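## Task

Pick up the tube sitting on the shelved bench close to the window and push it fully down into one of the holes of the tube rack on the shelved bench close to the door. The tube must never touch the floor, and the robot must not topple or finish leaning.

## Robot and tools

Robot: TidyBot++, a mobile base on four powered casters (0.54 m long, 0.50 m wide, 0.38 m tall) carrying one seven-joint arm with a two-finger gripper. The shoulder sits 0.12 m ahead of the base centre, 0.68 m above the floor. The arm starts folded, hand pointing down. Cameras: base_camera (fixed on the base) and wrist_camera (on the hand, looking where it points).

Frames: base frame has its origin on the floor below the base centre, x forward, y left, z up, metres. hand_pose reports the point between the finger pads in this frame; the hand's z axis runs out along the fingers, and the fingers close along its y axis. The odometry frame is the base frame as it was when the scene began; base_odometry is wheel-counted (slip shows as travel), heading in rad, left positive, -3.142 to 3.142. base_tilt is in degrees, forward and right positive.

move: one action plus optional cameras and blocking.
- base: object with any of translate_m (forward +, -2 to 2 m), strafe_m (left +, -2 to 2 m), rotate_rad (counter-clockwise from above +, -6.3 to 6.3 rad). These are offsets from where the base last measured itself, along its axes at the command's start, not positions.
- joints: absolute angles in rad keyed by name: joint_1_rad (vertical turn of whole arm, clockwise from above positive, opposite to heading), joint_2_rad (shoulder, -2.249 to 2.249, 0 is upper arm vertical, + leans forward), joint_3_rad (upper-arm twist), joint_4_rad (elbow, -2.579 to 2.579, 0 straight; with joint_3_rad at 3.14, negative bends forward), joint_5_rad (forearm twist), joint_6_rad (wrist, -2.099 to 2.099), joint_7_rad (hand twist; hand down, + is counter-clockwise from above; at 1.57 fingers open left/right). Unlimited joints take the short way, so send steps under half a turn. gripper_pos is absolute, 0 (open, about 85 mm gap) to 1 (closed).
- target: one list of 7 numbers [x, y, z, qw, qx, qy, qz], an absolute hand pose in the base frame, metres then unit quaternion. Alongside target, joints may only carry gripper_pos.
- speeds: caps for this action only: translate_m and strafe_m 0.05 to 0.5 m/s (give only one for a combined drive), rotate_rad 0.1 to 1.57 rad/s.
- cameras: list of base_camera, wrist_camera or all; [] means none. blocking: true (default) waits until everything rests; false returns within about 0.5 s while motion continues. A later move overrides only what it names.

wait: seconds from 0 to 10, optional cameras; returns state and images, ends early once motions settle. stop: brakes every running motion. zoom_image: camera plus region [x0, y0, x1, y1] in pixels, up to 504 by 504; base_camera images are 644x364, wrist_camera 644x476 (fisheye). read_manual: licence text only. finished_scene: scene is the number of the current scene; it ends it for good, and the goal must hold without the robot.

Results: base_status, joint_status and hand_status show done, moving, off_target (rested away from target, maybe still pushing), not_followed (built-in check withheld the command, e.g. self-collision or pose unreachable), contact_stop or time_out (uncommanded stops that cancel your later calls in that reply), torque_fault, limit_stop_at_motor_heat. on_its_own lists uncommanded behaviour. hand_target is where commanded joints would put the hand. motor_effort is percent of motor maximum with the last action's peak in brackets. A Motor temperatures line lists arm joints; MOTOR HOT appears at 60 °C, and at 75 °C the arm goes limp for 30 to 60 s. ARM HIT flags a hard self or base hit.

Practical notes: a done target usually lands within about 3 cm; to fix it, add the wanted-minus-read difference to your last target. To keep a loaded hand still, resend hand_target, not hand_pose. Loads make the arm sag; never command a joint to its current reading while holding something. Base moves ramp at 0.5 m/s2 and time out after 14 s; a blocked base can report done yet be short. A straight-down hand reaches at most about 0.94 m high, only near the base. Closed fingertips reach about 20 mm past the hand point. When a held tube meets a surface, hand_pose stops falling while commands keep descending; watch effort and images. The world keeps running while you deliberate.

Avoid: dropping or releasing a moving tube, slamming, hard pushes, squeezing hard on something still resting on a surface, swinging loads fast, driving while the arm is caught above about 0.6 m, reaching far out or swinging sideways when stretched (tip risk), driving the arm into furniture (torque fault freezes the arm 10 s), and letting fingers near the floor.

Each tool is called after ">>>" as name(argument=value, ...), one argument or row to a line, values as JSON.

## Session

>>> move(
  joints={"joint_2_rad": -0.2, "joint_4_rad": -1.5, "joint_6_rad": -0.6},
)

Scene clock: 2.30 s.
Motor temperatures (°C): [32 30 25 27 42 32 48]
move: done
base_odometry: x=+0.000 y=+0.000 heading=+0.000
base_tilt: forward=-0.6 right=+0.2
base_status: not commanded
joint_positions: joint_1_rad=+0.043 joint_2_rad=-0.216 joint_3_rad=+3.120 joint_4_rad=-1.527 joint_5_rad=-0.031 joint_6_rad=-0.636 joint_7_rad=+1.532 gripper_pos=+0.000
joint_status: all done
motor_effort: joint_1_rad=-1(1) joint_2_rad=-14(14) joint_3_rad=+0(1) joint_4_rad=+22(23) joint_5_rad=+1(1) joint_6_rad=+8(8) joint_7_rad=+0(1)
hand_pose: x=+0.6219 y=-0.0020 z=+1.0588 quat_wxyz=(-0.018, +0.826, -0.029, +0.562) (m; base frame)
hand_target: x=+0.6327 y=-0.0025 z=+1.0776 quat_wxyz=(-0.018, +0.813, -0.029, +0.581) (m; base frame)
hand_status: not commanded
pictures: base_camera, wrist_camera
camera_calibration:
wrist_camera: T_world_to_cam=[[-0.0222645, -0.999626, -0.0159024, 0.0293264], [-0.382451, 0.0232125, -0.923684, 1.27799], [0.923707, -0.0144834, -0.382825, -0.038668], [0, 0, 0, 1]] pos_world=[0.525138, -0.000909879, 1.16612]

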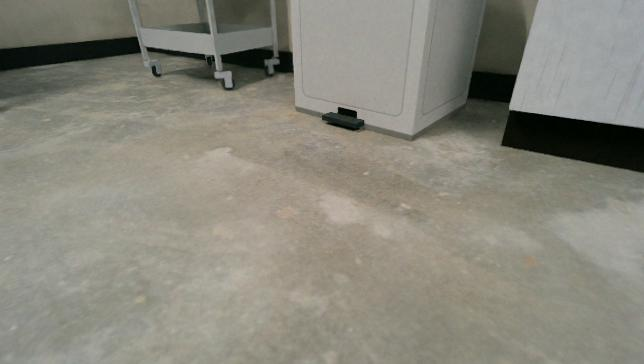

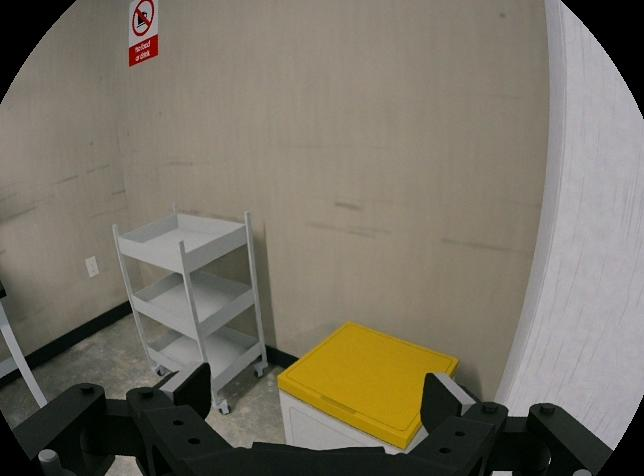

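>>> move(
  base={"rotate_rad": 1.3},
)

Scene clock: 4.67 s.
Motor temperatures (°C): [32 30 25 27 42 32 48]
move: done
base_odometry: x=+0.000 y=+0.000 heading=+1.299
base_tilt: forward=-0.6 right=+0.2
base_status: done
joint_positions: joint_1_rad=+0.042 joint_2_rad=-0.204 joint_3_rad=+3.118 joint_4_rad=-1.527 joint_5_rad=-0.031 joint_6_rad=-0.632 joint_7_rad=+1.532 gripper_pos=+0.000
joint_status: not commanded
motor_effort: joint_1_rad=-1(3) joint_2_rad=-14(17) joint_3_rad=+0(3) joint_4_rad=+23(23) joint_5_rad=+1(2) joint_6_rad=+8(8) joint_7_rad=+1(1)
hand_pose: x=+0.6268 y=-0.0008 z=+1.0541 quat_wxyz=(-0.018, +0.829, -0.028, +0.559) (m; base frame)
hand_target: x=+0.6327 y=-0.0025 z=+1.0776 quat_wxyz=(-0.018, +0.813, -0.029, +0.581) (m; base frame)
hand_status: not commanded
pictures: base_camera, wrist_camera
camera_calibration:
wrist_camera: T_world_to_cam=[[-0.0200989, -0.999674, -0.0157144, 0.0289347], [-0.38946, 0.0223044, -0.920773, 1.27682], [0.920824, -0.0123864, -0.389782, -0.035768], [0, 0, 0, 1]] pos_world=[0.530788, 0.0000034961, 1.16218]

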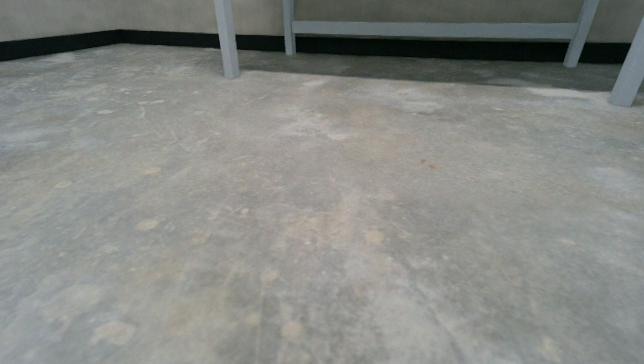

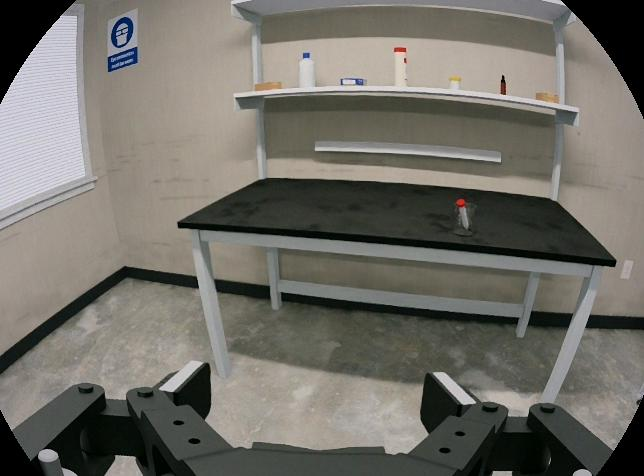

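>>> zoom_image(
  camera="wrist_camera",
  region=[420, 180, 510, 250],
)

Scaled by 5.600.

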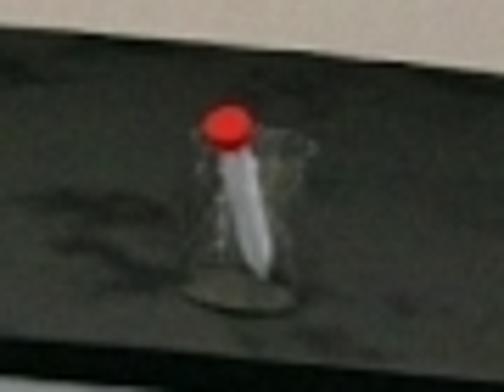

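>>> move(
  base={"rotate_rad": -0.2825},
  cameras=[],
)

>>> move(
  base={"translate_m": 0.75, "strafe_m": -0.028},
)

>>> zoom_image(
  camera="wrist_camera",
  region=[240, 200, 420, 360],
)

Scene clock: 8.43 s.
Motor temperatures (°C): [32 30 25 27 42 32 48]
move: done
base_odometry: x=+0.000 y=+0.000 heading=+1.018
base_tilt: forward=-0.6 right=+0.2
base_status: done
joint_positions: joint_1_rad=+0.043 joint_2_rad=-0.204 joint_3_rad=+3.121 joint_4_rad=-1.527 joint_5_rad=-0.031 joint_6_rad=-0.632 joint_7_rad=+1.532 gripper_pos=+0.000
joint_status: not commanded
motor_effort: joint_1_rad=-1(3) joint_2_rad=-14(15) joint_3_rad=+0(3) joint_4_rad=+23(23) joint_5_rad=+1(2) joint_6_rad=+8(8) joint_7_rad=+1(1)
hand_pose: x=+0.6268 y=-0.0028 z=+1.0542 quat_wxyz=(-0.017, +0.829, -0.029, +0.559) (m; base frame)
hand_target: x=+0.6327 y=-0.0025 z=+1.0776 quat_wxyz=(-0.018, +0.813, -0.029, +0.581) (m; base frame)
hand_status: not commanded
pictures: none
No camera images: "cameras" was empty.

Scene clock: 11.10 s.
Motor temperatures (°C): [32 30 25 27 42 32 48]
move: done
base_odometry: x=+0.417 y=+0.624 heading=+1.019
base_tilt: forward=-0.6 right=+0.2
base_status: done
joint_positions: joint_1_rad=+0.043 joint_2_rad=-0.198 joint_3_rad=+3.121 joint_4_rad=-1.526 joint_5_rad=-0.031 joint_6_rad=-0.629 joint_7_rad=+1.532 gripper_pos=+0.000
joint_status: not commanded
motor_effort: joint_1_rad=-1(2) joint_2_rad=-15(18) joint_3_rad=-1(2) joint_4_rad=+22(23) joint_5_rad=+1(2) joint_6_rad=+8(9) joint_7_rad=+1(2)
hand_pose: x=+0.6295 y=-0.0029 z=+1.0523 quat_wxyz=(-0.017, +0.829, -0.030, +0.558) (m; base frame)
hand_target: x=+0.6327 y=-0.0025 z=+1.0776 quat_wxyz=(-0.018, +0.813, -0.029, +0.581) (m; base frame)
hand_status: not commanded
pictures: base_camera, wrist_camera
camera_calibration:
wrist_camera: T_world_to_cam=[[-0.023536, -0.999587, -0.0165076, 0.0300004], [-0.391798, 0.024414, -0.919727, 1.27659], [0.91975, -0.0151791, -0.392211, -0.0358163], [0, 0, 0, 1]] pos_world=[0.533814, -0.0017223, 1.16056]

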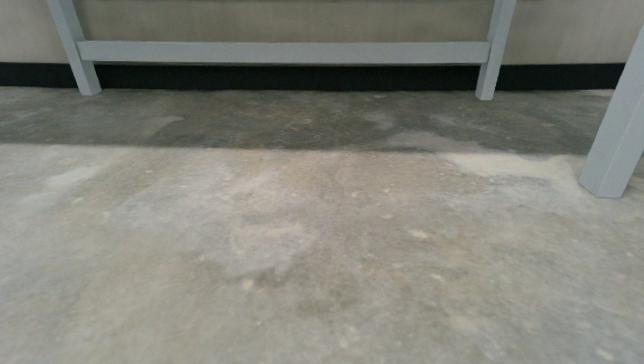

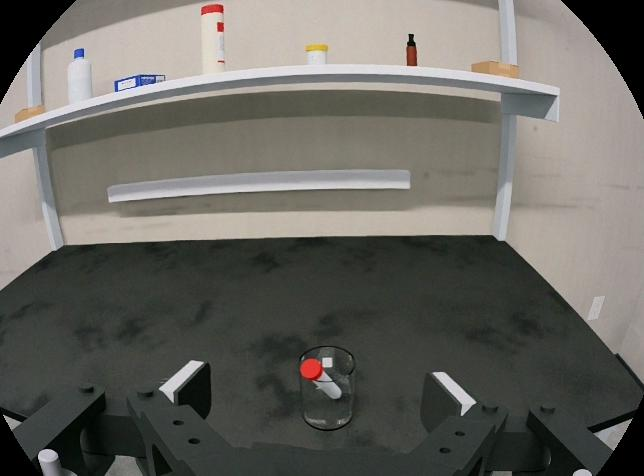

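Scaled by 2.800.

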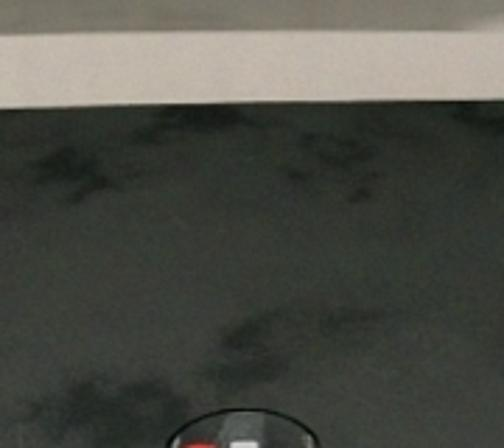

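>>> zoom_image(
  camera="wrist_camera",
  region=[280, 330, 380, 440],
)

Scaled by 4.582.

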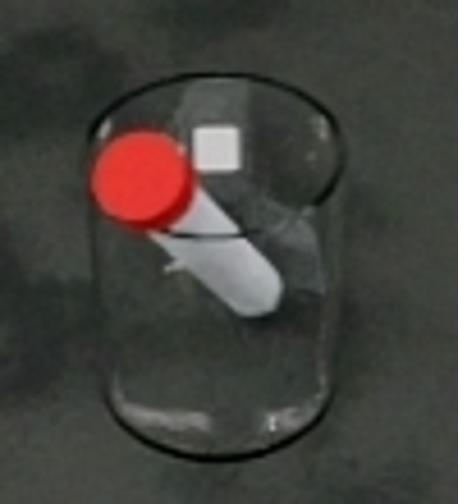

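>>> move(
  target=[0.6, 0.0, 0.97, 0.1116, 0.7386, 0.1261, 0.6535],
)

>>> zoom_image(
  camera="wrist_camera",
  region=[260, 300, 380, 440],
)

Scene clock: 19.33 s.
Motor temperatures (°C): [32 30 25 27 42 32 48]
move: done
base_odometry: x=+0.417 y=+0.624 heading=+1.019
base_tilt: forward=-0.6 right=+0.2
base_status: not commanded
joint_positions: joint_1_rad=+0.043 joint_2_rad=-0.310 joint_3_rad=+3.121 joint_4_rad=-2.105 joint_5_rad=+0.116 joint_6_rad=+0.077 joint_7_rad=+1.664 gripper_pos=+0.000
joint_status: not commanded
motor_effort: joint_1_rad=-1(1) joint_2_rad=-11(15) joint_3_rad=+0(1) joint_4_rad=+23(24) joint_5_rad=+0(1) joint_6_rad=+9(9) joint_7_rad=+0(1)
hand_pose: x=+0.6049 y=-0.0052 z=+0.9664 quat_wxyz=(+0.075, +0.754, +0.075, +0.649) (m; base frame)
hand_target: x=+0.6000 y=+0.0000 z=+0.9700 quat_wxyz=(+0.112, +0.738, +0.126, +0.653) (m; base frame)
hand_status: done (0.008 m and 7.4 deg from the pose sent, 0.087 m and 27.7 deg at the start)
pictures: base_camera, wrist_camera
camera_calibration:
wrist_camera: T_world_to_cam=[[0.0121097, -0.966978, 0.254573, -0.257742], [-0.162159, -0.253121, -0.953747, 1.08061], [0.98669, -0.0297317, -0.159869, -0.311981], [0, 0, 0, 1]] pos_world=[0.48618, 0.0150192, 1.04637]

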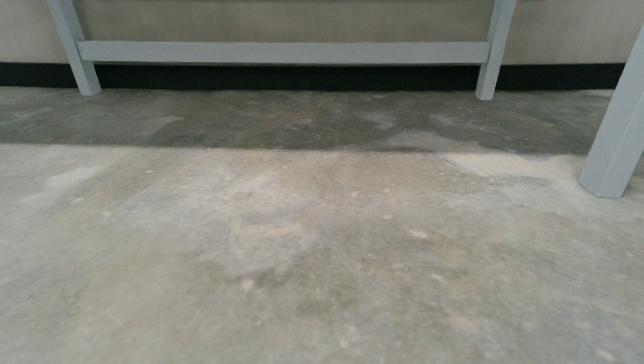

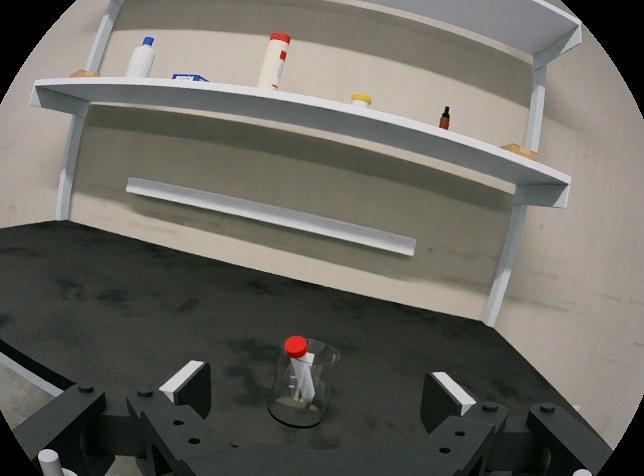

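Scaled by 3.600.

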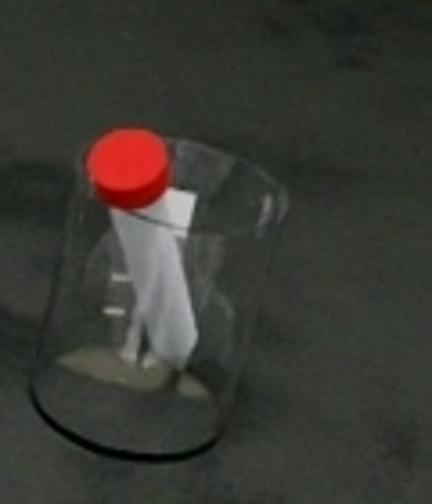

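>>> move(
  target=[0.6, 0.004, 0.935, 0.1643, 0.7309, 0.2063, 0.6305],
  joints={"gripper_pos": 0.35},
  cameras=["wrist_camera"],
)

>>> zoom_image(
  camera="wrist_camera",
  region=[250, 280, 390, 420],
)

Scene clock: 25.87 s.
Motor temperatures (°C): [32 30 25 27 42 32 48]
move: done
base_odometry: x=+0.417 y=+0.624 heading=+1.019
base_tilt: forward=-0.6 right=+0.2
base_status: not commanded
joint_positions: joint_1_rad=+0.043 joint_2_rad=-0.307 joint_3_rad=+3.121 joint_4_rad=-2.182 joint_5_rad=+0.205 joint_6_rad=+0.149 joint_7_rad=+1.780 gripper_pos=+0.350
joint_status: all done
motor_effort: joint_1_rad=+0(1) joint_2_rad=-10(11) joint_3_rad=+0(1) joint_4_rad=+22(24) joint_5_rad=+1(1) joint_6_rad=+9(9) joint_7_rad=+0(1)
hand_pose: x=+0.5991 y=+0.0014 z=+0.9392 quat_wxyz=(+0.131, +0.744, +0.159, +0.635) (m; base frame)
hand_target: x=+0.6000 y=+0.0040 z=+0.9350 quat_wxyz=(+0.164, +0.730, +0.206, +0.630) (m; base frame)
hand_status: done (0.005 m and 6.9 deg from the pose sent, 0.033 m and 18.5 deg at the start)
pictures: wrist_camera
camera_calibration:
wrist_camera: T_world_to_cam=[[0.0646395, -0.89662, 0.438057, -0.448328], [-0.154932, -0.442669, -0.883199, 0.985004], [0.985808, -0.0107795, -0.167529, -0.30271], [0, 0, 0, 1]] pos_world=[0.480002, 0.0307883, 1.01563]

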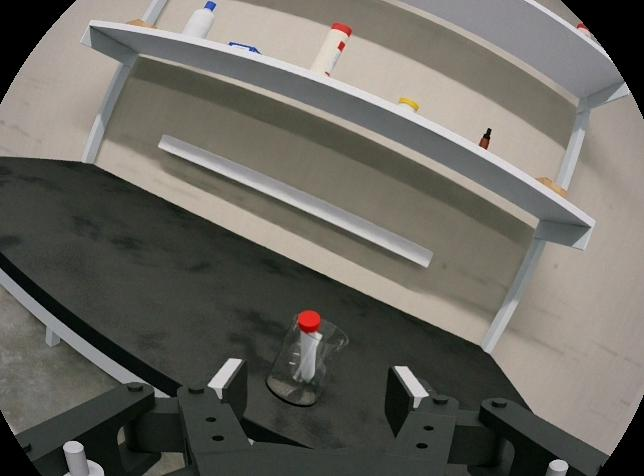

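Scaled by 3.600.

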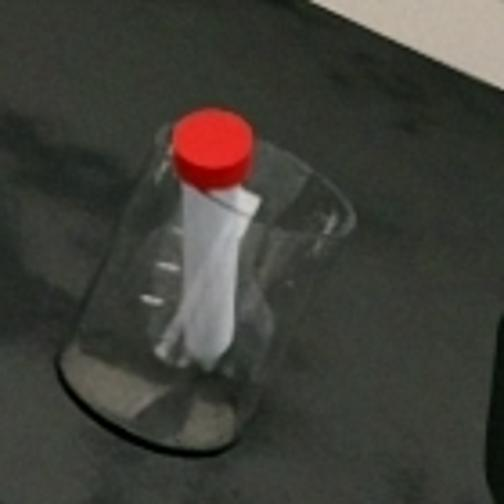

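>>> move(
  target=[0.601, 0.0066, 0.886, 0.1643, 0.7309, 0.2063, 0.6305],
  cameras=["wrist_camera"],
)

>>> zoom_image(
  camera="wrist_camera",
  region=[250, 230, 390, 370],
)

Scene clock: 29.00 s.
Motor temperatures (°C): [32 30 25 27 42 32 48]
move: done
base_odometry: x=+0.417 y=+0.624 heading=+1.019
base_tilt: forward=-0.6 right=+0.2
base_status: not commanded
joint_positions: joint_1_rad=+0.082 joint_2_rad=-0.241 joint_3_rad=+3.087 joint_4_rad=-2.311 joint_5_rad=+0.172 joint_6_rad=+0.342 joint_7_rad=+1.871 gripper_pos=+0.350
joint_status: not commanded
motor_effort: joint_1_rad=+0(1) joint_2_rad=-11(13) joint_3_rad=+0(1) joint_4_rad=+20(23) joint_5_rad=+1(1) joint_6_rad=+9(9) joint_7_rad=+0(1)
hand_pose: x=+0.6011 y=+0.0080 z=+0.8886 quat_wxyz=(+0.141, +0.740, +0.186, +0.631) (m; base frame)
hand_target: x=+0.6010 y=+0.0066 z=+0.8860 quat_wxyz=(+0.164, +0.730, +0.206, +0.630) (m; base frame)
hand_status: done (0.003 m and 3.7 deg from the pose sent, 0.054 m and 6.9 deg at the start)
pictures: wrist_camera
camera_calibration:
wrist_camera: T_world_to_cam=[[0.0920222, -0.870404, 0.483661, -0.477513], [-0.144954, -0.492257, -0.858296, 0.915787], [0.98515, 0.00887383, -0.171467, -0.309462], [0, 0, 0, 1]] pos_world=[0.481554, 0.0379191, 0.963908]

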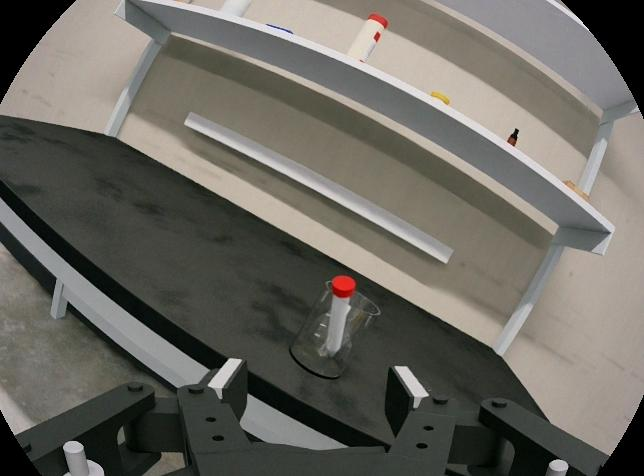

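Scaled by 3.600.

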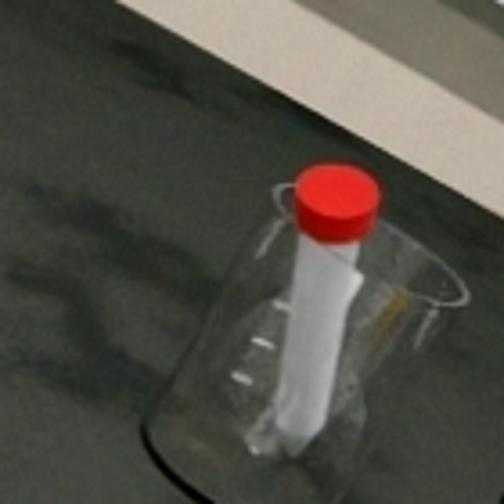

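>>> move(
  target=[0.600, 0.0033, 0.887, 0.1441, 0.7375, 0.1829, 0.6358],
  cameras=[],
)

>>> move(
  base={"translate_m": 0.19},
  speeds={"translate_m": 0.25},
  cameras=["wrist_camera"],
)

>>> zoom_image(
  camera="wrist_camera",
  region=[220, 270, 420, 460],
)

Scene clock: 31.37 s.
Motor temperatures (°C): [32 30 25 27 42 32 48]
move: done
base_odometry: x=+0.417 y=+0.624 heading=+1.019
base_tilt: forward=-0.6 right=+0.2
base_status: not commanded
joint_positions: joint_1_rad=+0.073 joint_2_rad=-0.241 joint_3_rad=+3.101 joint_4_rad=-2.311 joint_5_rad=+0.172 joint_6_rad=+0.343 joint_7_rad=+1.872 gripper_pos=+0.350
joint_status: not commanded
motor_effort: joint_1_rad=+0(1) joint_2_rad=-11(12) joint_3_rad=+0(1) joint_4_rad=+21(21) joint_5_rad=+0(1) joint_6_rad=+9(9) joint_7_rad=+0(1)
hand_pose: x=+0.6014 y=+0.0049 z=+0.8893 quat_wxyz=(+0.141, +0.740, +0.183, +0.632) (m; base frame)
hand_target: x=+0.6000 y=+0.0033 z=+0.8870 quat_wxyz=(+0.144, +0.737, +0.183, +0.635) (m; base frame)
hand_status: done (0.003 m and 0.6 deg from the pose sent, 0.005 m and 0.8 deg at the start)
pictures: none
No camera images: "cameras" was empty.

Scene clock: 32.87 s.
Motor temperatures (°C): [32 30 25 27 42 32 48]
move: done
base_odometry: x=+0.517 y=+0.786 heading=+1.019
base_tilt: forward=-0.6 right=+0.2
base_status: done
joint_positions: joint_1_rad=+0.073 joint_2_rad=-0.238 joint_3_rad=+3.101 joint_4_rad=-2.312 joint_5_rad=+0.172 joint_6_rad=+0.344 joint_7_rad=+1.872 gripper_pos=+0.350
joint_status: not commanded
motor_effort: joint_1_rad=-1(2) joint_2_rad=-11(14) joint_3_rad=+0(1) joint_4_rad=+21(22) joint_5_rad=+0(1) joint_6_rad=+9(9) joint_7_rad=+1(1)
hand_pose: x=+0.6019 y=+0.0049 z=+0.8878 quat_wxyz=(+0.141, +0.740, +0.184, +0.631) (m; base frame)
hand_target: x=+0.6000 y=+0.0033 z=+0.8870 quat_wxyz=(+0.144, +0.737, +0.183, +0.635) (m; base frame)
hand_status: not commanded
pictures: wrist_camera
camera_calibration:
wrist_camera: T_world_to_cam=[[0.0885389, -0.872192, 0.481085, -0.47547], [-0.14787, -0.489139, -0.85958, 0.916609], [0.985036, 0.00496808, -0.172279, -0.309482], [0, 0, 0, 1]] pos_world=[0.482487, 0.0351856, 0.963322]

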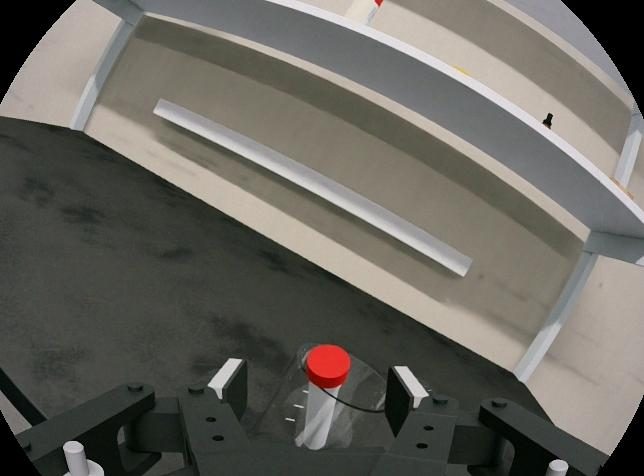

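Scaled by 2.520.

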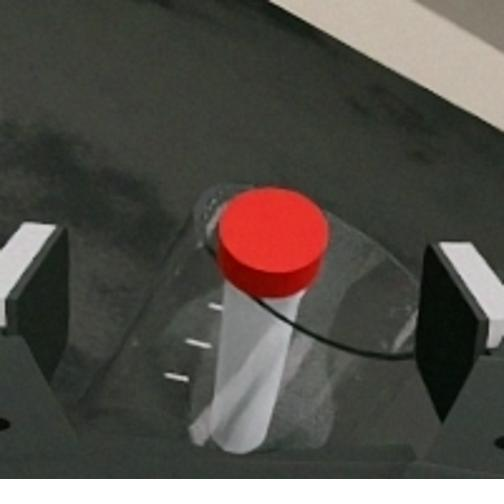

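>>> move(
  base={"translate_m": 0.047},
  speeds={"translate_m": 0.15},
  cameras=["wrist_camera"],
)

>>> zoom_image(
  camera="wrist_camera",
  region=[220, 320, 420, 470],
)

Scene clock: 35.87 s.
Motor temperatures (°C): [32 30 25 27 42 32 48]
move: done
base_odometry: x=+0.542 y=+0.826 heading=+1.020
base_tilt: forward=-0.6 right=+0.2
base_status: done
joint_positions: joint_1_rad=+0.073 joint_2_rad=-0.234 joint_3_rad=+3.101 joint_4_rad=-2.312 joint_5_rad=+0.172 joint_6_rad=+0.344 joint_7_rad=+1.872 gripper_pos=+0.350
joint_status: not commanded
motor_effort: joint_1_rad=+0(1) joint_2_rad=-11(14) joint_3_rad=+0(1) joint_4_rad=+20(22) joint_5_rad=+0(1) joint_6_rad=+9(9) joint_7_rad=+0(1)
hand_pose: x=+0.6025 y=+0.0049 z=+0.8861 quat_wxyz=(+0.141, +0.742, +0.184, +0.630) (m; base frame)
hand_target: x=+0.6000 y=+0.0033 z=+0.8870 quat_wxyz=(+0.144, +0.737, +0.183, +0.635) (m; base frame)
hand_status: not commanded
pictures: wrist_camera
camera_calibration:
wrist_camera: T_world_to_cam=[[0.0902531, -0.872298, 0.480574, -0.475246], [-0.150811, -0.488949, -0.859177, 0.916629], [0.984434, 0.00506775, -0.175681, -0.306956], [0, 0, 0, 1]] pos_world=[0.483308, 0.0351844, 0.962011]

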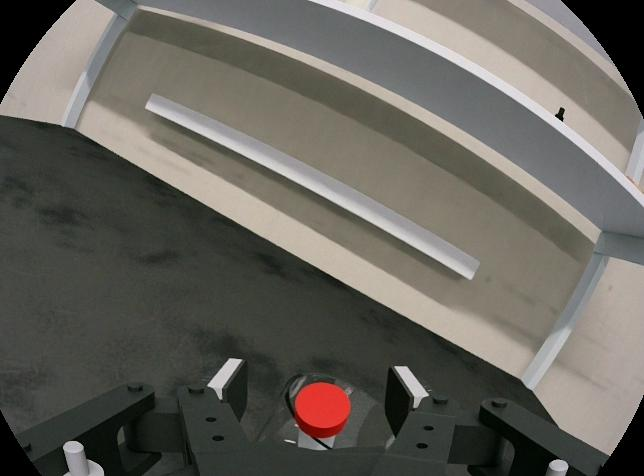

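Scaled by 2.520.

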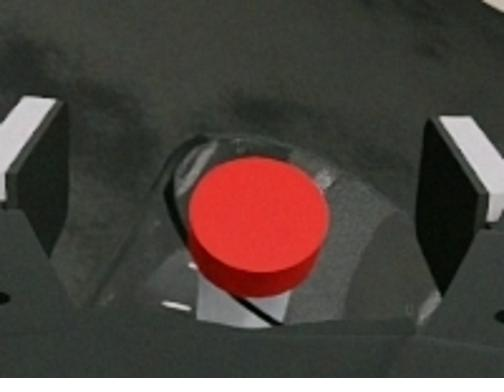

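>>> zoom_image(
  camera="wrist_camera",
  region=[200, 345, 300, 445],
)

>>> zoom_image(
  camera="wrist_camera",
  region=[350, 345, 450, 445],
)

Scaled by 5.040.

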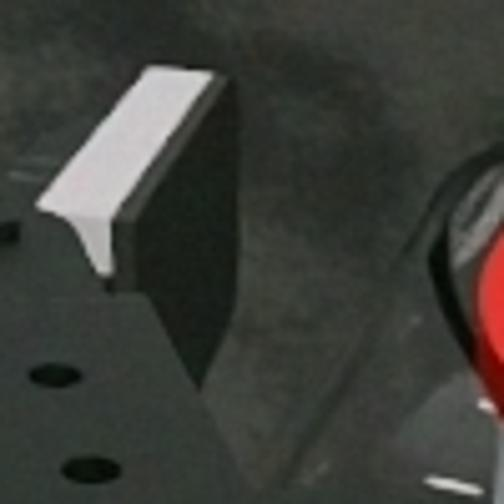

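Scaled by 5.040.

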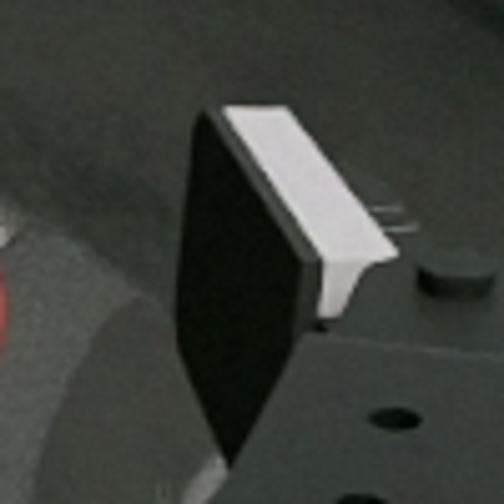

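>>> move(
  target=[0.603, 0.0028, 0.882, 0.1441, 0.7375, 0.1829, 0.6358],
  joints={"gripper_pos": 0.5},
  cameras=["wrist_camera"],
)

>>> zoom_image(
  camera="wrist_camera",
  region=[240, 340, 400, 460],
)

Scene clock: 45.27 s.
Motor temperatures (°C): [32 30 25 27 42 32 48]
move: done
base_odometry: x=+0.542 y=+0.826 heading=+1.020
base_tilt: forward=-0.6 right=+0.2
base_status: not commanded
joint_positions: joint_1_rad=+0.073 joint_2_rad=-0.228 joint_3_rad=+3.101 joint_4_rad=-2.316 joint_5_rad=+0.172 joint_6_rad=+0.368 joint_7_rad=+1.872 gripper_pos=+0.500
joint_status: all done
motor_effort: joint_1_rad=-1(1) joint_2_rad=-12(13) joint_3_rad=+0(1) joint_4_rad=+20(21) joint_5_rad=+0(1) joint_6_rad=+9(9) joint_7_rad=+1(1)
hand_pose: x=+0.6043 y=+0.0060 z=+0.8879 quat_wxyz=(+0.140, +0.737, +0.184, +0.635) (m; base frame)
hand_target: x=+0.6030 y=+0.0028 z=+0.8820 quat_wxyz=(+0.144, +0.737, +0.183, +0.635) (m; base frame)
hand_status: done (0.007 m and 0.5 deg from the pose sent, 0.005 m and 0.9 deg at the start)
pictures: wrist_camera
camera_calibration:
wrist_camera: T_world_to_cam=[[0.0871933, -0.872881, 0.480078, -0.473065], [-0.137671, -0.487848, -0.862004, 0.91361], [0.986633, 0.00906799, -0.162708, -0.321273], [0, 0, 0, 1]] pos_world=[0.484004, 0.035686, 0.96237]

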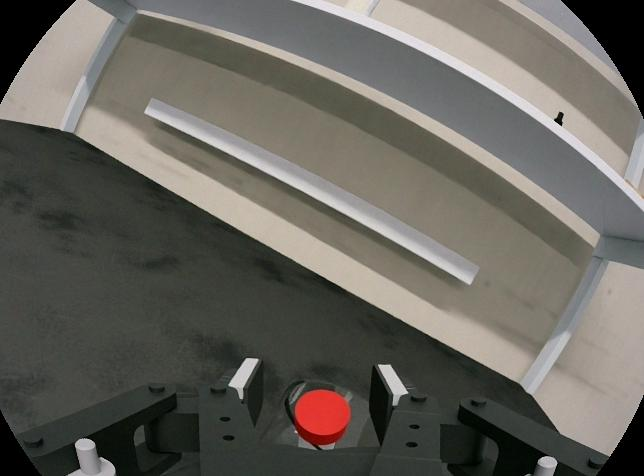

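Scaled by 3.150.

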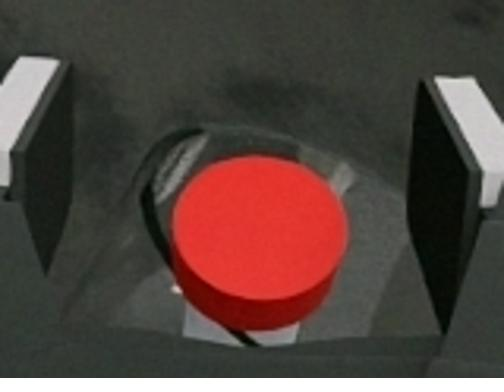

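>>> move(
  target=[0.602, 0.0, 0.875, 0.1441, 0.7375, 0.1829, 0.6358],
  cameras=["wrist_camera"],
)

>>> zoom_image(
  camera="wrist_camera",
  region=[240, 340, 400, 460],
)

Scene clock: 46.43 s.
Motor temperatures (°C): [32 30 25 27 42 32 48]
move: done
base_odometry: x=+0.542 y=+0.826 heading=+1.020
base_tilt: forward=-0.6 right=+0.2
base_status: not commanded
joint_positions: joint_1_rad=+0.069 joint_2_rad=-0.224 joint_3_rad=+3.116 joint_4_rad=-2.337 joint_5_rad=+0.172 joint_6_rad=+0.399 joint_7_rad=+1.872 gripper_pos=+0.500
joint_status: not commanded
motor_effort: joint_1_rad=+0(1) joint_2_rad=-12(12) joint_3_rad=+0(1) joint_4_rad=+20(21) joint_5_rad=+0(1) joint_6_rad=+9(9) joint_7_rad=+0(1)
hand_pose: x=+0.6024 y=+0.0017 z=+0.8835 quat_wxyz=(+0.140, +0.736, +0.179, +0.637) (m; base frame)
hand_target: x=+0.6020 y=+0.0000 z=+0.8750 quat_wxyz=(+0.144, +0.737, +0.183, +0.635) (m; base frame)
hand_status: done (0.009 m and 0.6 deg from the pose sent, 0.014 m and 0.5 deg at the start)
pictures: wrist_camera
camera_calibration:
wrist_camera: T_world_to_cam=[[0.079054, -0.876212, 0.475398, -0.465447], [-0.135418, -0.481909, -0.865694, 0.909374], [0.98763, 0.00405928, -0.156751, -0.325895], [0, 0, 0, 1]] pos_world=[0.481804, 0.0317281, 0.957427]

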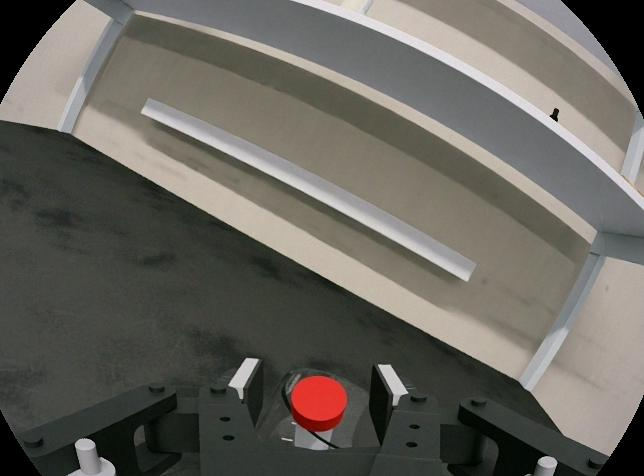

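Scaled by 3.150.

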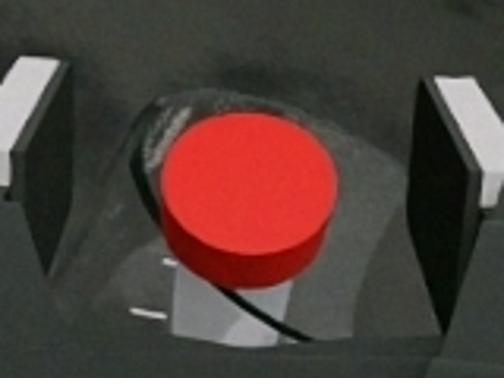

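>>> move(
  target=[0.602, 0.0, 0.872, 0.1441, 0.7375, 0.1829, 0.6358],
  base={"translate_m": 0.003},
  speeds={"translate_m": 0.05},
  cameras=["wrist_camera"],
)

>>> zoom_image(
  camera="wrist_camera",
  region=[240, 340, 400, 460],
)

Scene clock: 48.67 s.
Motor temperatures (°C): [32 30 25 27 42 32 48]
move: done
base_odometry: x=+0.544 y=+0.829 heading=+1.020
base_tilt: forward=-0.6 right=+0.2
base_status: done
joint_positions: joint_1_rad=+0.069 joint_2_rad=-0.216 joint_3_rad=+3.116 joint_4_rad=-2.343 joint_5_rad=+0.172 joint_6_rad=+0.412 joint_7_rad=+1.872 gripper_pos=+0.500
joint_status: not commanded
motor_effort: joint_1_rad=+0(2) joint_2_rad=-12(14) joint_3_rad=+0(1) joint_4_rad=+20(21) joint_5_rad=+0(1) joint_6_rad=+9(9) joint_7_rad=+0(1)
hand_pose: x=+0.6031 y=+0.0023 z=+0.8803 quat_wxyz=(+0.139, +0.736, +0.179, +0.637) (m; base frame)
hand_target: x=+0.6020 y=+0.0000 z=+0.8720 quat_wxyz=(+0.144, +0.737, +0.183, +0.635) (m; base frame)
hand_status: done (0.009 m and 0.7 deg from the pose sent, 0.012 m and 0.6 deg at the start)
pictures: wrist_camera
camera_calibration:
wrist_camera: T_world_to_cam=[[0.0811775, -0.876682, 0.474171, -0.463703], [-0.135304, -0.48103, -0.8662, 0.907298], [0.987473, 0.00615876, -0.157667, -0.326282], [0, 0, 0, 1]] pos_world=[0.482598, 0.0319266, 0.954332]

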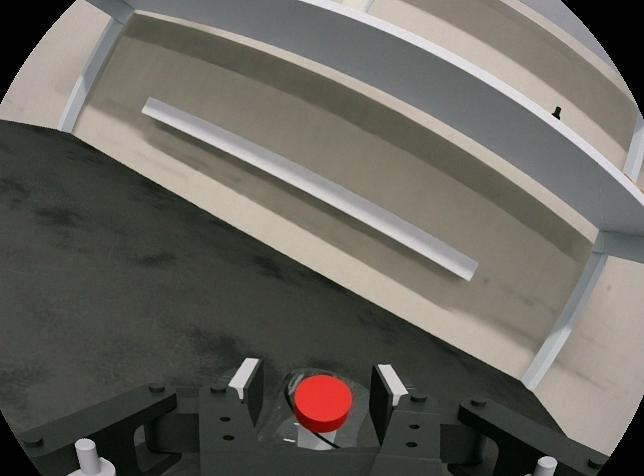

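Scaled by 3.150.

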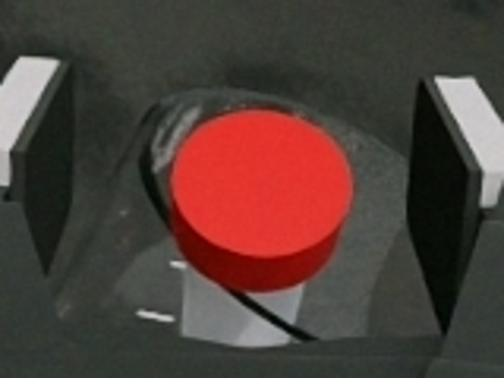

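>>> move(
  joints={"gripper_pos": 0.68},
  cameras=["wrist_camera"],
)

>>> zoom_image(
  camera="wrist_camera",
  region=[240, 340, 400, 460],
)

Scene clock: 49.60 s.
Motor temperatures (°C): [32 30 25 27 42 32 48]
move: done
base_odometry: x=+0.544 y=+0.829 heading=+1.020
base_tilt: forward=-0.6 right=+0.2
base_status: not commanded
joint_positions: joint_1_rad=+0.069 joint_2_rad=-0.216 joint_3_rad=+3.116 joint_4_rad=-2.343 joint_5_rad=+0.172 joint_6_rad=+0.412 joint_7_rad=+1.872 gripper_pos=+0.680
joint_status: all done
motor_effort: joint_1_rad=+0(1) joint_2_rad=-12(12) joint_3_rad=+0(1) joint_4_rad=+21(21) joint_5_rad=+0(1) joint_6_rad=+9(9) joint_7_rad=+0(1)
hand_pose: x=+0.6031 y=+0.0023 z=+0.8803 quat_wxyz=(+0.139, +0.736, +0.179, +0.637) (m; base frame)
hand_target: x=+0.6020 y=+0.0000 z=+0.8720 quat_wxyz=(+0.144, +0.737, +0.183, +0.635) (m; base frame)
hand_status: not commanded
pictures: wrist_camera
camera_calibration:
wrist_camera: T_world_to_cam=[[0.0811775, -0.876682, 0.474171, -0.463703], [-0.135304, -0.48103, -0.8662, 0.907298], [0.987473, 0.00615876, -0.157667, -0.326282], [0, 0, 0, 1]] pos_world=[0.482598, 0.0319266, 0.954332]

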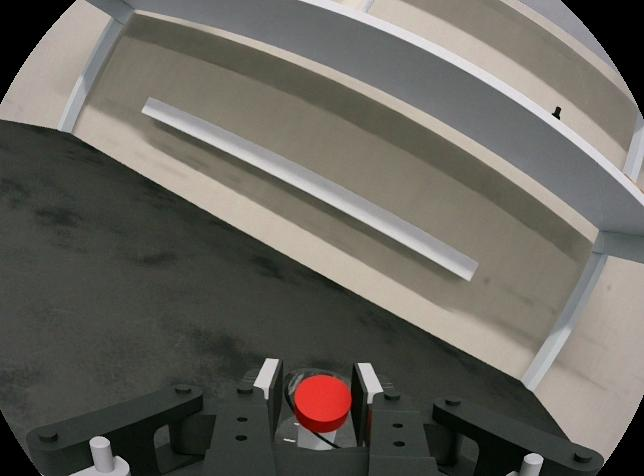

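Scaled by 3.150.

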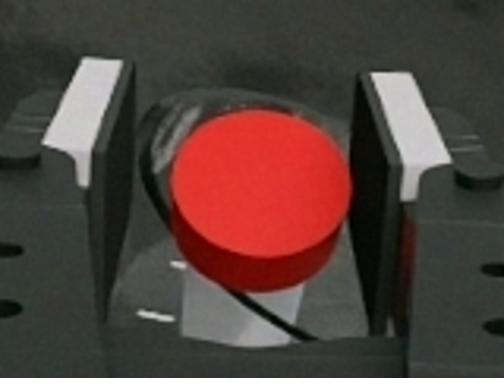

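>>> move(
  base={"strafe_m": -0.002},
  speeds={"strafe_m": 0.05},
  cameras=[],
)

>>> move(
  joints={"gripper_pos": 0.75},
  cameras=["wrist_camera"],
)

>>> zoom_image(
  camera="wrist_camera",
  region=[240, 340, 400, 460],
)

Scene clock: 50.67 s.
Motor temperatures (°C): [32 30 25 27 42 32 48]
move: done
base_odometry: x=+0.546 y=+0.828 heading=+1.020
base_tilt: forward=-0.6 right=+0.2
base_status: done
joint_positions: joint_1_rad=+0.068 joint_2_rad=-0.216 joint_3_rad=+3.118 joint_4_rad=-2.343 joint_5_rad=+0.172 joint_6_rad=+0.412 joint_7_rad=+1.872 gripper_pos=+0.680
joint_status: not commanded
motor_effort: joint_1_rad=-1(3) joint_2_rad=-12(13) joint_3_rad=-1(3) joint_4_rad=+20(21) joint_5_rad=+1(1) joint_6_rad=+9(9) joint_7_rad=+0(0)
hand_pose: x=+0.6032 y=+0.0019 z=+0.8803 quat_wxyz=(+0.139, +0.737, +0.179, +0.637) (m; base frame)
hand_target: x=+0.6020 y=+0.0000 z=+0.8720 quat_wxyz=(+0.144, +0.737, +0.183, +0.635) (m; base frame)
hand_status: not commanded
pictures: none
No camera images: "cameras" was empty.

Scene clock: 51.13 s.
Motor temperatures (°C): [32 30 25 27 42 32 48]
move: done
base_odometry: x=+0.546 y=+0.828 heading=+1.020
base_tilt: forward=-0.6 right=+0.2
base_status: not commanded
joint_positions: joint_1_rad=+0.068 joint_2_rad=-0.216 joint_3_rad=+3.118 joint_4_rad=-2.343 joint_5_rad=+0.172 joint_6_rad=+0.412 joint_7_rad=+1.872 gripper_pos=+0.750
joint_status: all done
motor_effort: joint_1_rad=-1(1) joint_2_rad=-12(12) joint_3_rad=+0(1) joint_4_rad=+20(21) joint_5_rad=+0(1) joint_6_rad=+9(9) joint_7_rad=+0(1)
hand_pose: x=+0.6032 y=+0.0019 z=+0.8803 quat_wxyz=(+0.139, +0.737, +0.179, +0.637) (m; base frame)
hand_target: x=+0.6020 y=+0.0000 z=+0.8720 quat_wxyz=(+0.144, +0.737, +0.183, +0.635) (m; base frame)
hand_status: not commanded
pictures: wrist_camera
camera_calibration:
wrist_camera: T_world_to_cam=[[0.0805149, -0.876867, 0.473942, -0.463435], [-0.135451, -0.480701, -0.86636, 0.907381], [0.987507, 0.00555888, -0.157476, -0.326562], [0, 0, 0, 1]] pos_world=[0.482701, 0.0316226, 0.954335]

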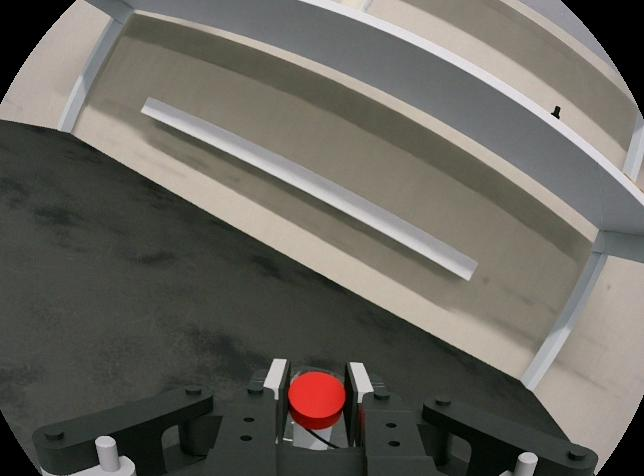

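Scaled by 3.150.

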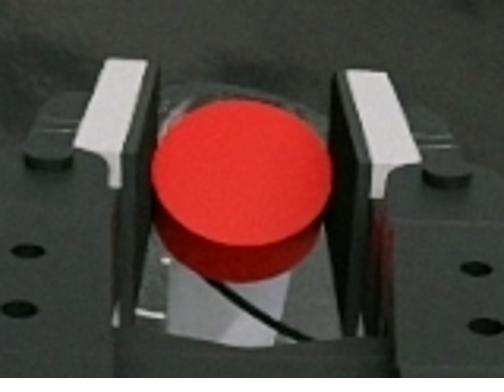

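>>> move(
  joints={"gripper_pos": 0.84},
  cameras=["wrist_camera"],
)

>>> zoom_image(
  camera="wrist_camera",
  region=[240, 340, 400, 460],
)

Scene clock: 51.97 s.
Motor temperatures (°C): [32 30 25 27 42 32 48]
move: off_target
base_odometry: x=+0.546 y=+0.828 heading=+1.020
base_tilt: forward=-0.6 right=+0.2
base_status: not commanded
joint_positions: joint_1_rad=+0.068 joint_2_rad=-0.216 joint_3_rad=+3.118 joint_4_rad=-2.343 joint_5_rad=+0.172 joint_6_rad=+0.412 joint_7_rad=+1.872 gripper_pos=+0.801
joint_status: gripper_pos off_target (ended at +0.801, target +0.840)
motor_effort: joint_1_rad=-1(1) joint_2_rad=-11(12) joint_3_rad=+0(1) joint_4_rad=+20(20) joint_5_rad=+0(1) joint_6_rad=+8(9) joint_7_rad=+0(1)
hand_pose: x=+0.6032 y=+0.0019 z=+0.8804 quat_wxyz=(+0.139, +0.736, +0.179, +0.637) (m; base frame)
hand_target: x=+0.6020 y=+0.0000 z=+0.8720 quat_wxyz=(+0.144, +0.737, +0.183, +0.635) (m; base frame)
hand_status: not commanded
pictures: wrist_camera
camera_calibration:
wrist_camera: T_world_to_cam=[[0.0804605, -0.876864, 0.473958, -0.463464], [-0.135352, -0.480707, -0.866372, 0.907418], [0.987525, 0.00555769, -0.157363, -0.326563], [0, 0, 0, 1]] pos_world=[0.4826, 0.0316227, 0.954435]

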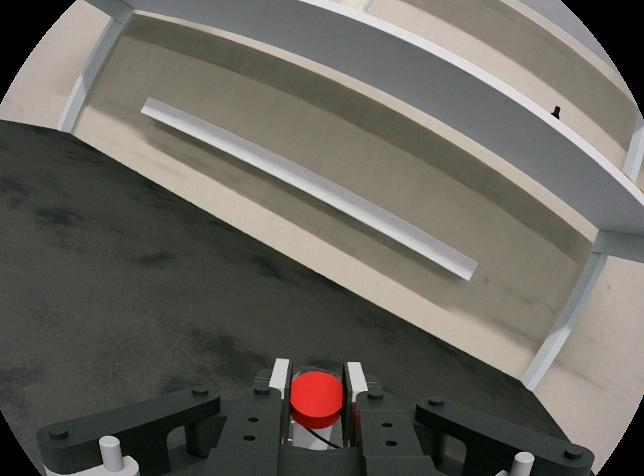

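Scaled by 3.150.

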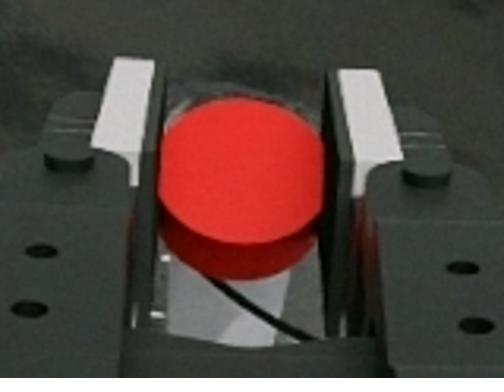

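>>> move(
  target=[0.602, 0.0, 0.895, 0.1441, 0.7375, 0.1829, 0.6358],
  joints={"gripper_pos": 0.87},
  cameras=["wrist_camera"],
)

>>> zoom_image(
  camera="wrist_camera",
  region=[240, 340, 400, 460],
)

Scene clock: 56.23 s.
Motor temperatures (°C): [32 30 25 27 42 32 48]
move: off_target
base_odometry: x=+0.546 y=+0.828 heading=+1.020
base_tilt: forward=-0.6 right=+0.2
base_status: not commanded
joint_positions: joint_1_rad=+0.064 joint_2_rad=-0.236 joint_3_rad=+3.120 joint_4_rad=-2.323 joint_5_rad=+0.173 joint_6_rad=+0.361 joint_7_rad=+1.872 gripper_pos=+0.801
joint_status: gripper_pos off_target (ended at +0.801, target +0.870)
motor_effort: joint_1_rad=-1(1) joint_2_rad=-11(12) joint_3_rad=+0(1) joint_4_rad=+21(21) joint_5_rad=+0(1) joint_6_rad=+9(9) joint_7_rad=+0(1)
hand_pose: x=+0.6009 y=+0.0005 z=+0.8857 quat_wxyz=(+0.142, +0.740, +0.180, +0.632) (m; base frame)
hand_target: x=+0.6020 y=+0.0000 z=+0.8950 quat_wxyz=(+0.144, +0.737, +0.183, +0.635) (m; base frame)
hand_status: done (0.009 m and 0.7 deg from the pose sent, 0.015 m and 0.7 deg at the start)
pictures: wrist_camera
camera_calibration:
wrist_camera: T_world_to_cam=[[0.0813072, -0.874906, 0.477418, -0.470547], [-0.147167, -0.484292, -0.86244, 0.914663], [0.985764, -0.00013747, -0.168134, -0.312987], [0, 0, 0, 1]] pos_world=[0.481398, 0.0312358, 0.960866]

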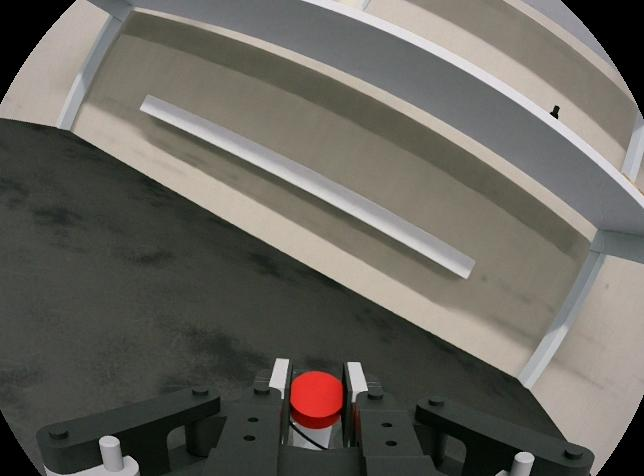

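Scaled by 3.150.

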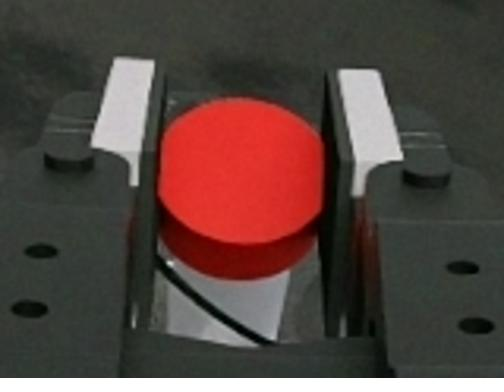

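>>> move(
  target=[0.602, 0.002, 0.93, 0.1441, 0.7375, 0.1829, 0.6358],
  joints={"gripper_pos": 0.93},
  cameras=["wrist_camera"],
)

>>> zoom_image(
  camera="wrist_camera",
  region=[240, 340, 400, 460],
)

Scene clock: 57.70 s.
Motor temperatures (°C): [32 30 25 27 42 32 48]
move: off_target
base_odometry: x=+0.546 y=+0.828 heading=+1.020
base_tilt: forward=-0.6 right=+0.2
base_status: not commanded
joint_positions: joint_1_rad=+0.033 joint_2_rad=-0.281 joint_3_rad=+3.133 joint_4_rad=-2.234 joint_5_rad=+0.189 joint_6_rad=+0.239 joint_7_rad=+1.872 gripper_pos=+0.801
joint_status: gripper_pos off_target (ended at +0.801, target +0.930)
motor_effort: joint_1_rad=-1(1) joint_2_rad=-11(12) joint_3_rad=+0(1) joint_4_rad=+22(22) joint_5_rad=+0(1) joint_6_rad=+9(9) joint_7_rad=+0(1)
hand_pose: x=+0.6018 y=+0.0037 z=+0.9227 quat_wxyz=(+0.149, +0.734, +0.187, +0.636) (m; base frame)
hand_target: x=+0.6020 y=+0.0020 z=+0.9300 quat_wxyz=(+0.144, +0.737, +0.183, +0.635) (m; base frame)
hand_status: done (0.008 m and 0.9 deg from the pose sent, 0.044 m and 0.7 deg at the start)
pictures: wrist_camera
camera_calibration:
wrist_camera: T_world_to_cam=[[0.0794127, -0.86412, 0.496981, -0.502499], [-0.133624, -0.503284, -0.853727, 0.931996], [0.987845, 0.0013882, -0.155434, -0.320542], [0, 0, 0, 1]] pos_world=[0.481088, 0.0352841, 0.995579]

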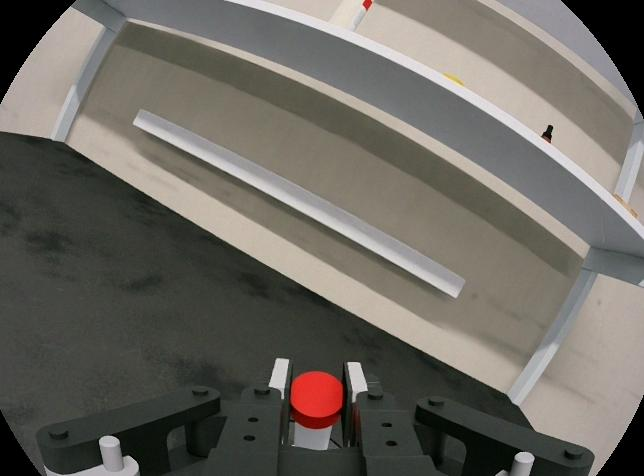

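Scaled by 3.150.

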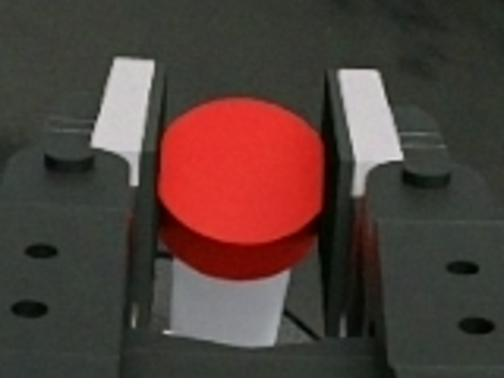

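>>> move(
  target=[0.602, 0.002, 1.0, 0.1441, 0.7375, 0.1829, 0.6358],
  cameras=["wrist_camera"],
)

>>> zoom_image(
  camera="wrist_camera",
  region=[240, 340, 400, 460],
)

Scene clock: 59.63 s.
Motor temperatures (°C): [32 30 25 27 42 32 48]
move: done
base_odometry: x=+0.546 y=+0.828 heading=+1.020
base_tilt: forward=-0.6 right=+0.2
base_status: not commanded
joint_positions: joint_1_rad=-0.089 joint_2_rad=-0.328 joint_3_rad=+3.207 joint_4_rad=-2.033 joint_5_rad=+0.201 joint_6_rad=-0.013 joint_7_rad=+1.872 gripper_pos=+0.801
joint_status: not commanded
motor_effort: joint_1_rad=-1(1) joint_2_rad=-10(12) joint_3_rad=-1(1) joint_4_rad=+23(23) joint_5_rad=+1(1) joint_6_rad=+9(10) joint_7_rad=+0(1)
hand_pose: x=+0.6038 y=+0.0075 z=+0.9921 quat_wxyz=(+0.147, +0.733, +0.191, +0.636) (m; base frame)
hand_target: x=+0.6020 y=+0.0020 z=+1.0000 quat_wxyz=(+0.144, +0.737, +0.183, +0.635) (m; base frame)
hand_status: done (0.010 m and 1.1 deg from the pose sent, 0.077 m and 0.9 deg at the start)
pictures: wrist_camera
camera_calibration:
wrist_camera: T_world_to_cam=[[0.0869066, -0.862765, 0.49808, -0.539512], [-0.128995, -0.505508, -0.853125, 0.990108], [0.98783, 0.00989242, -0.155224, -0.312023], [0, 0, 0, 1]] pos_world=[0.482831, 0.0381222, 1.06497]

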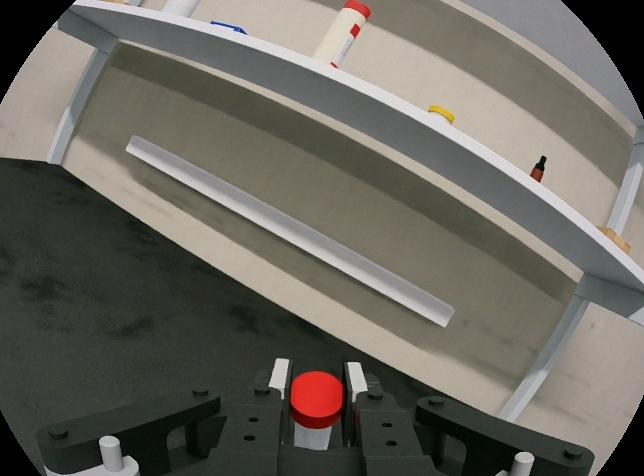

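Scaled by 3.150.

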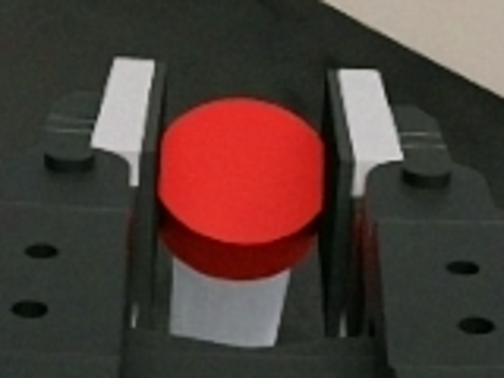

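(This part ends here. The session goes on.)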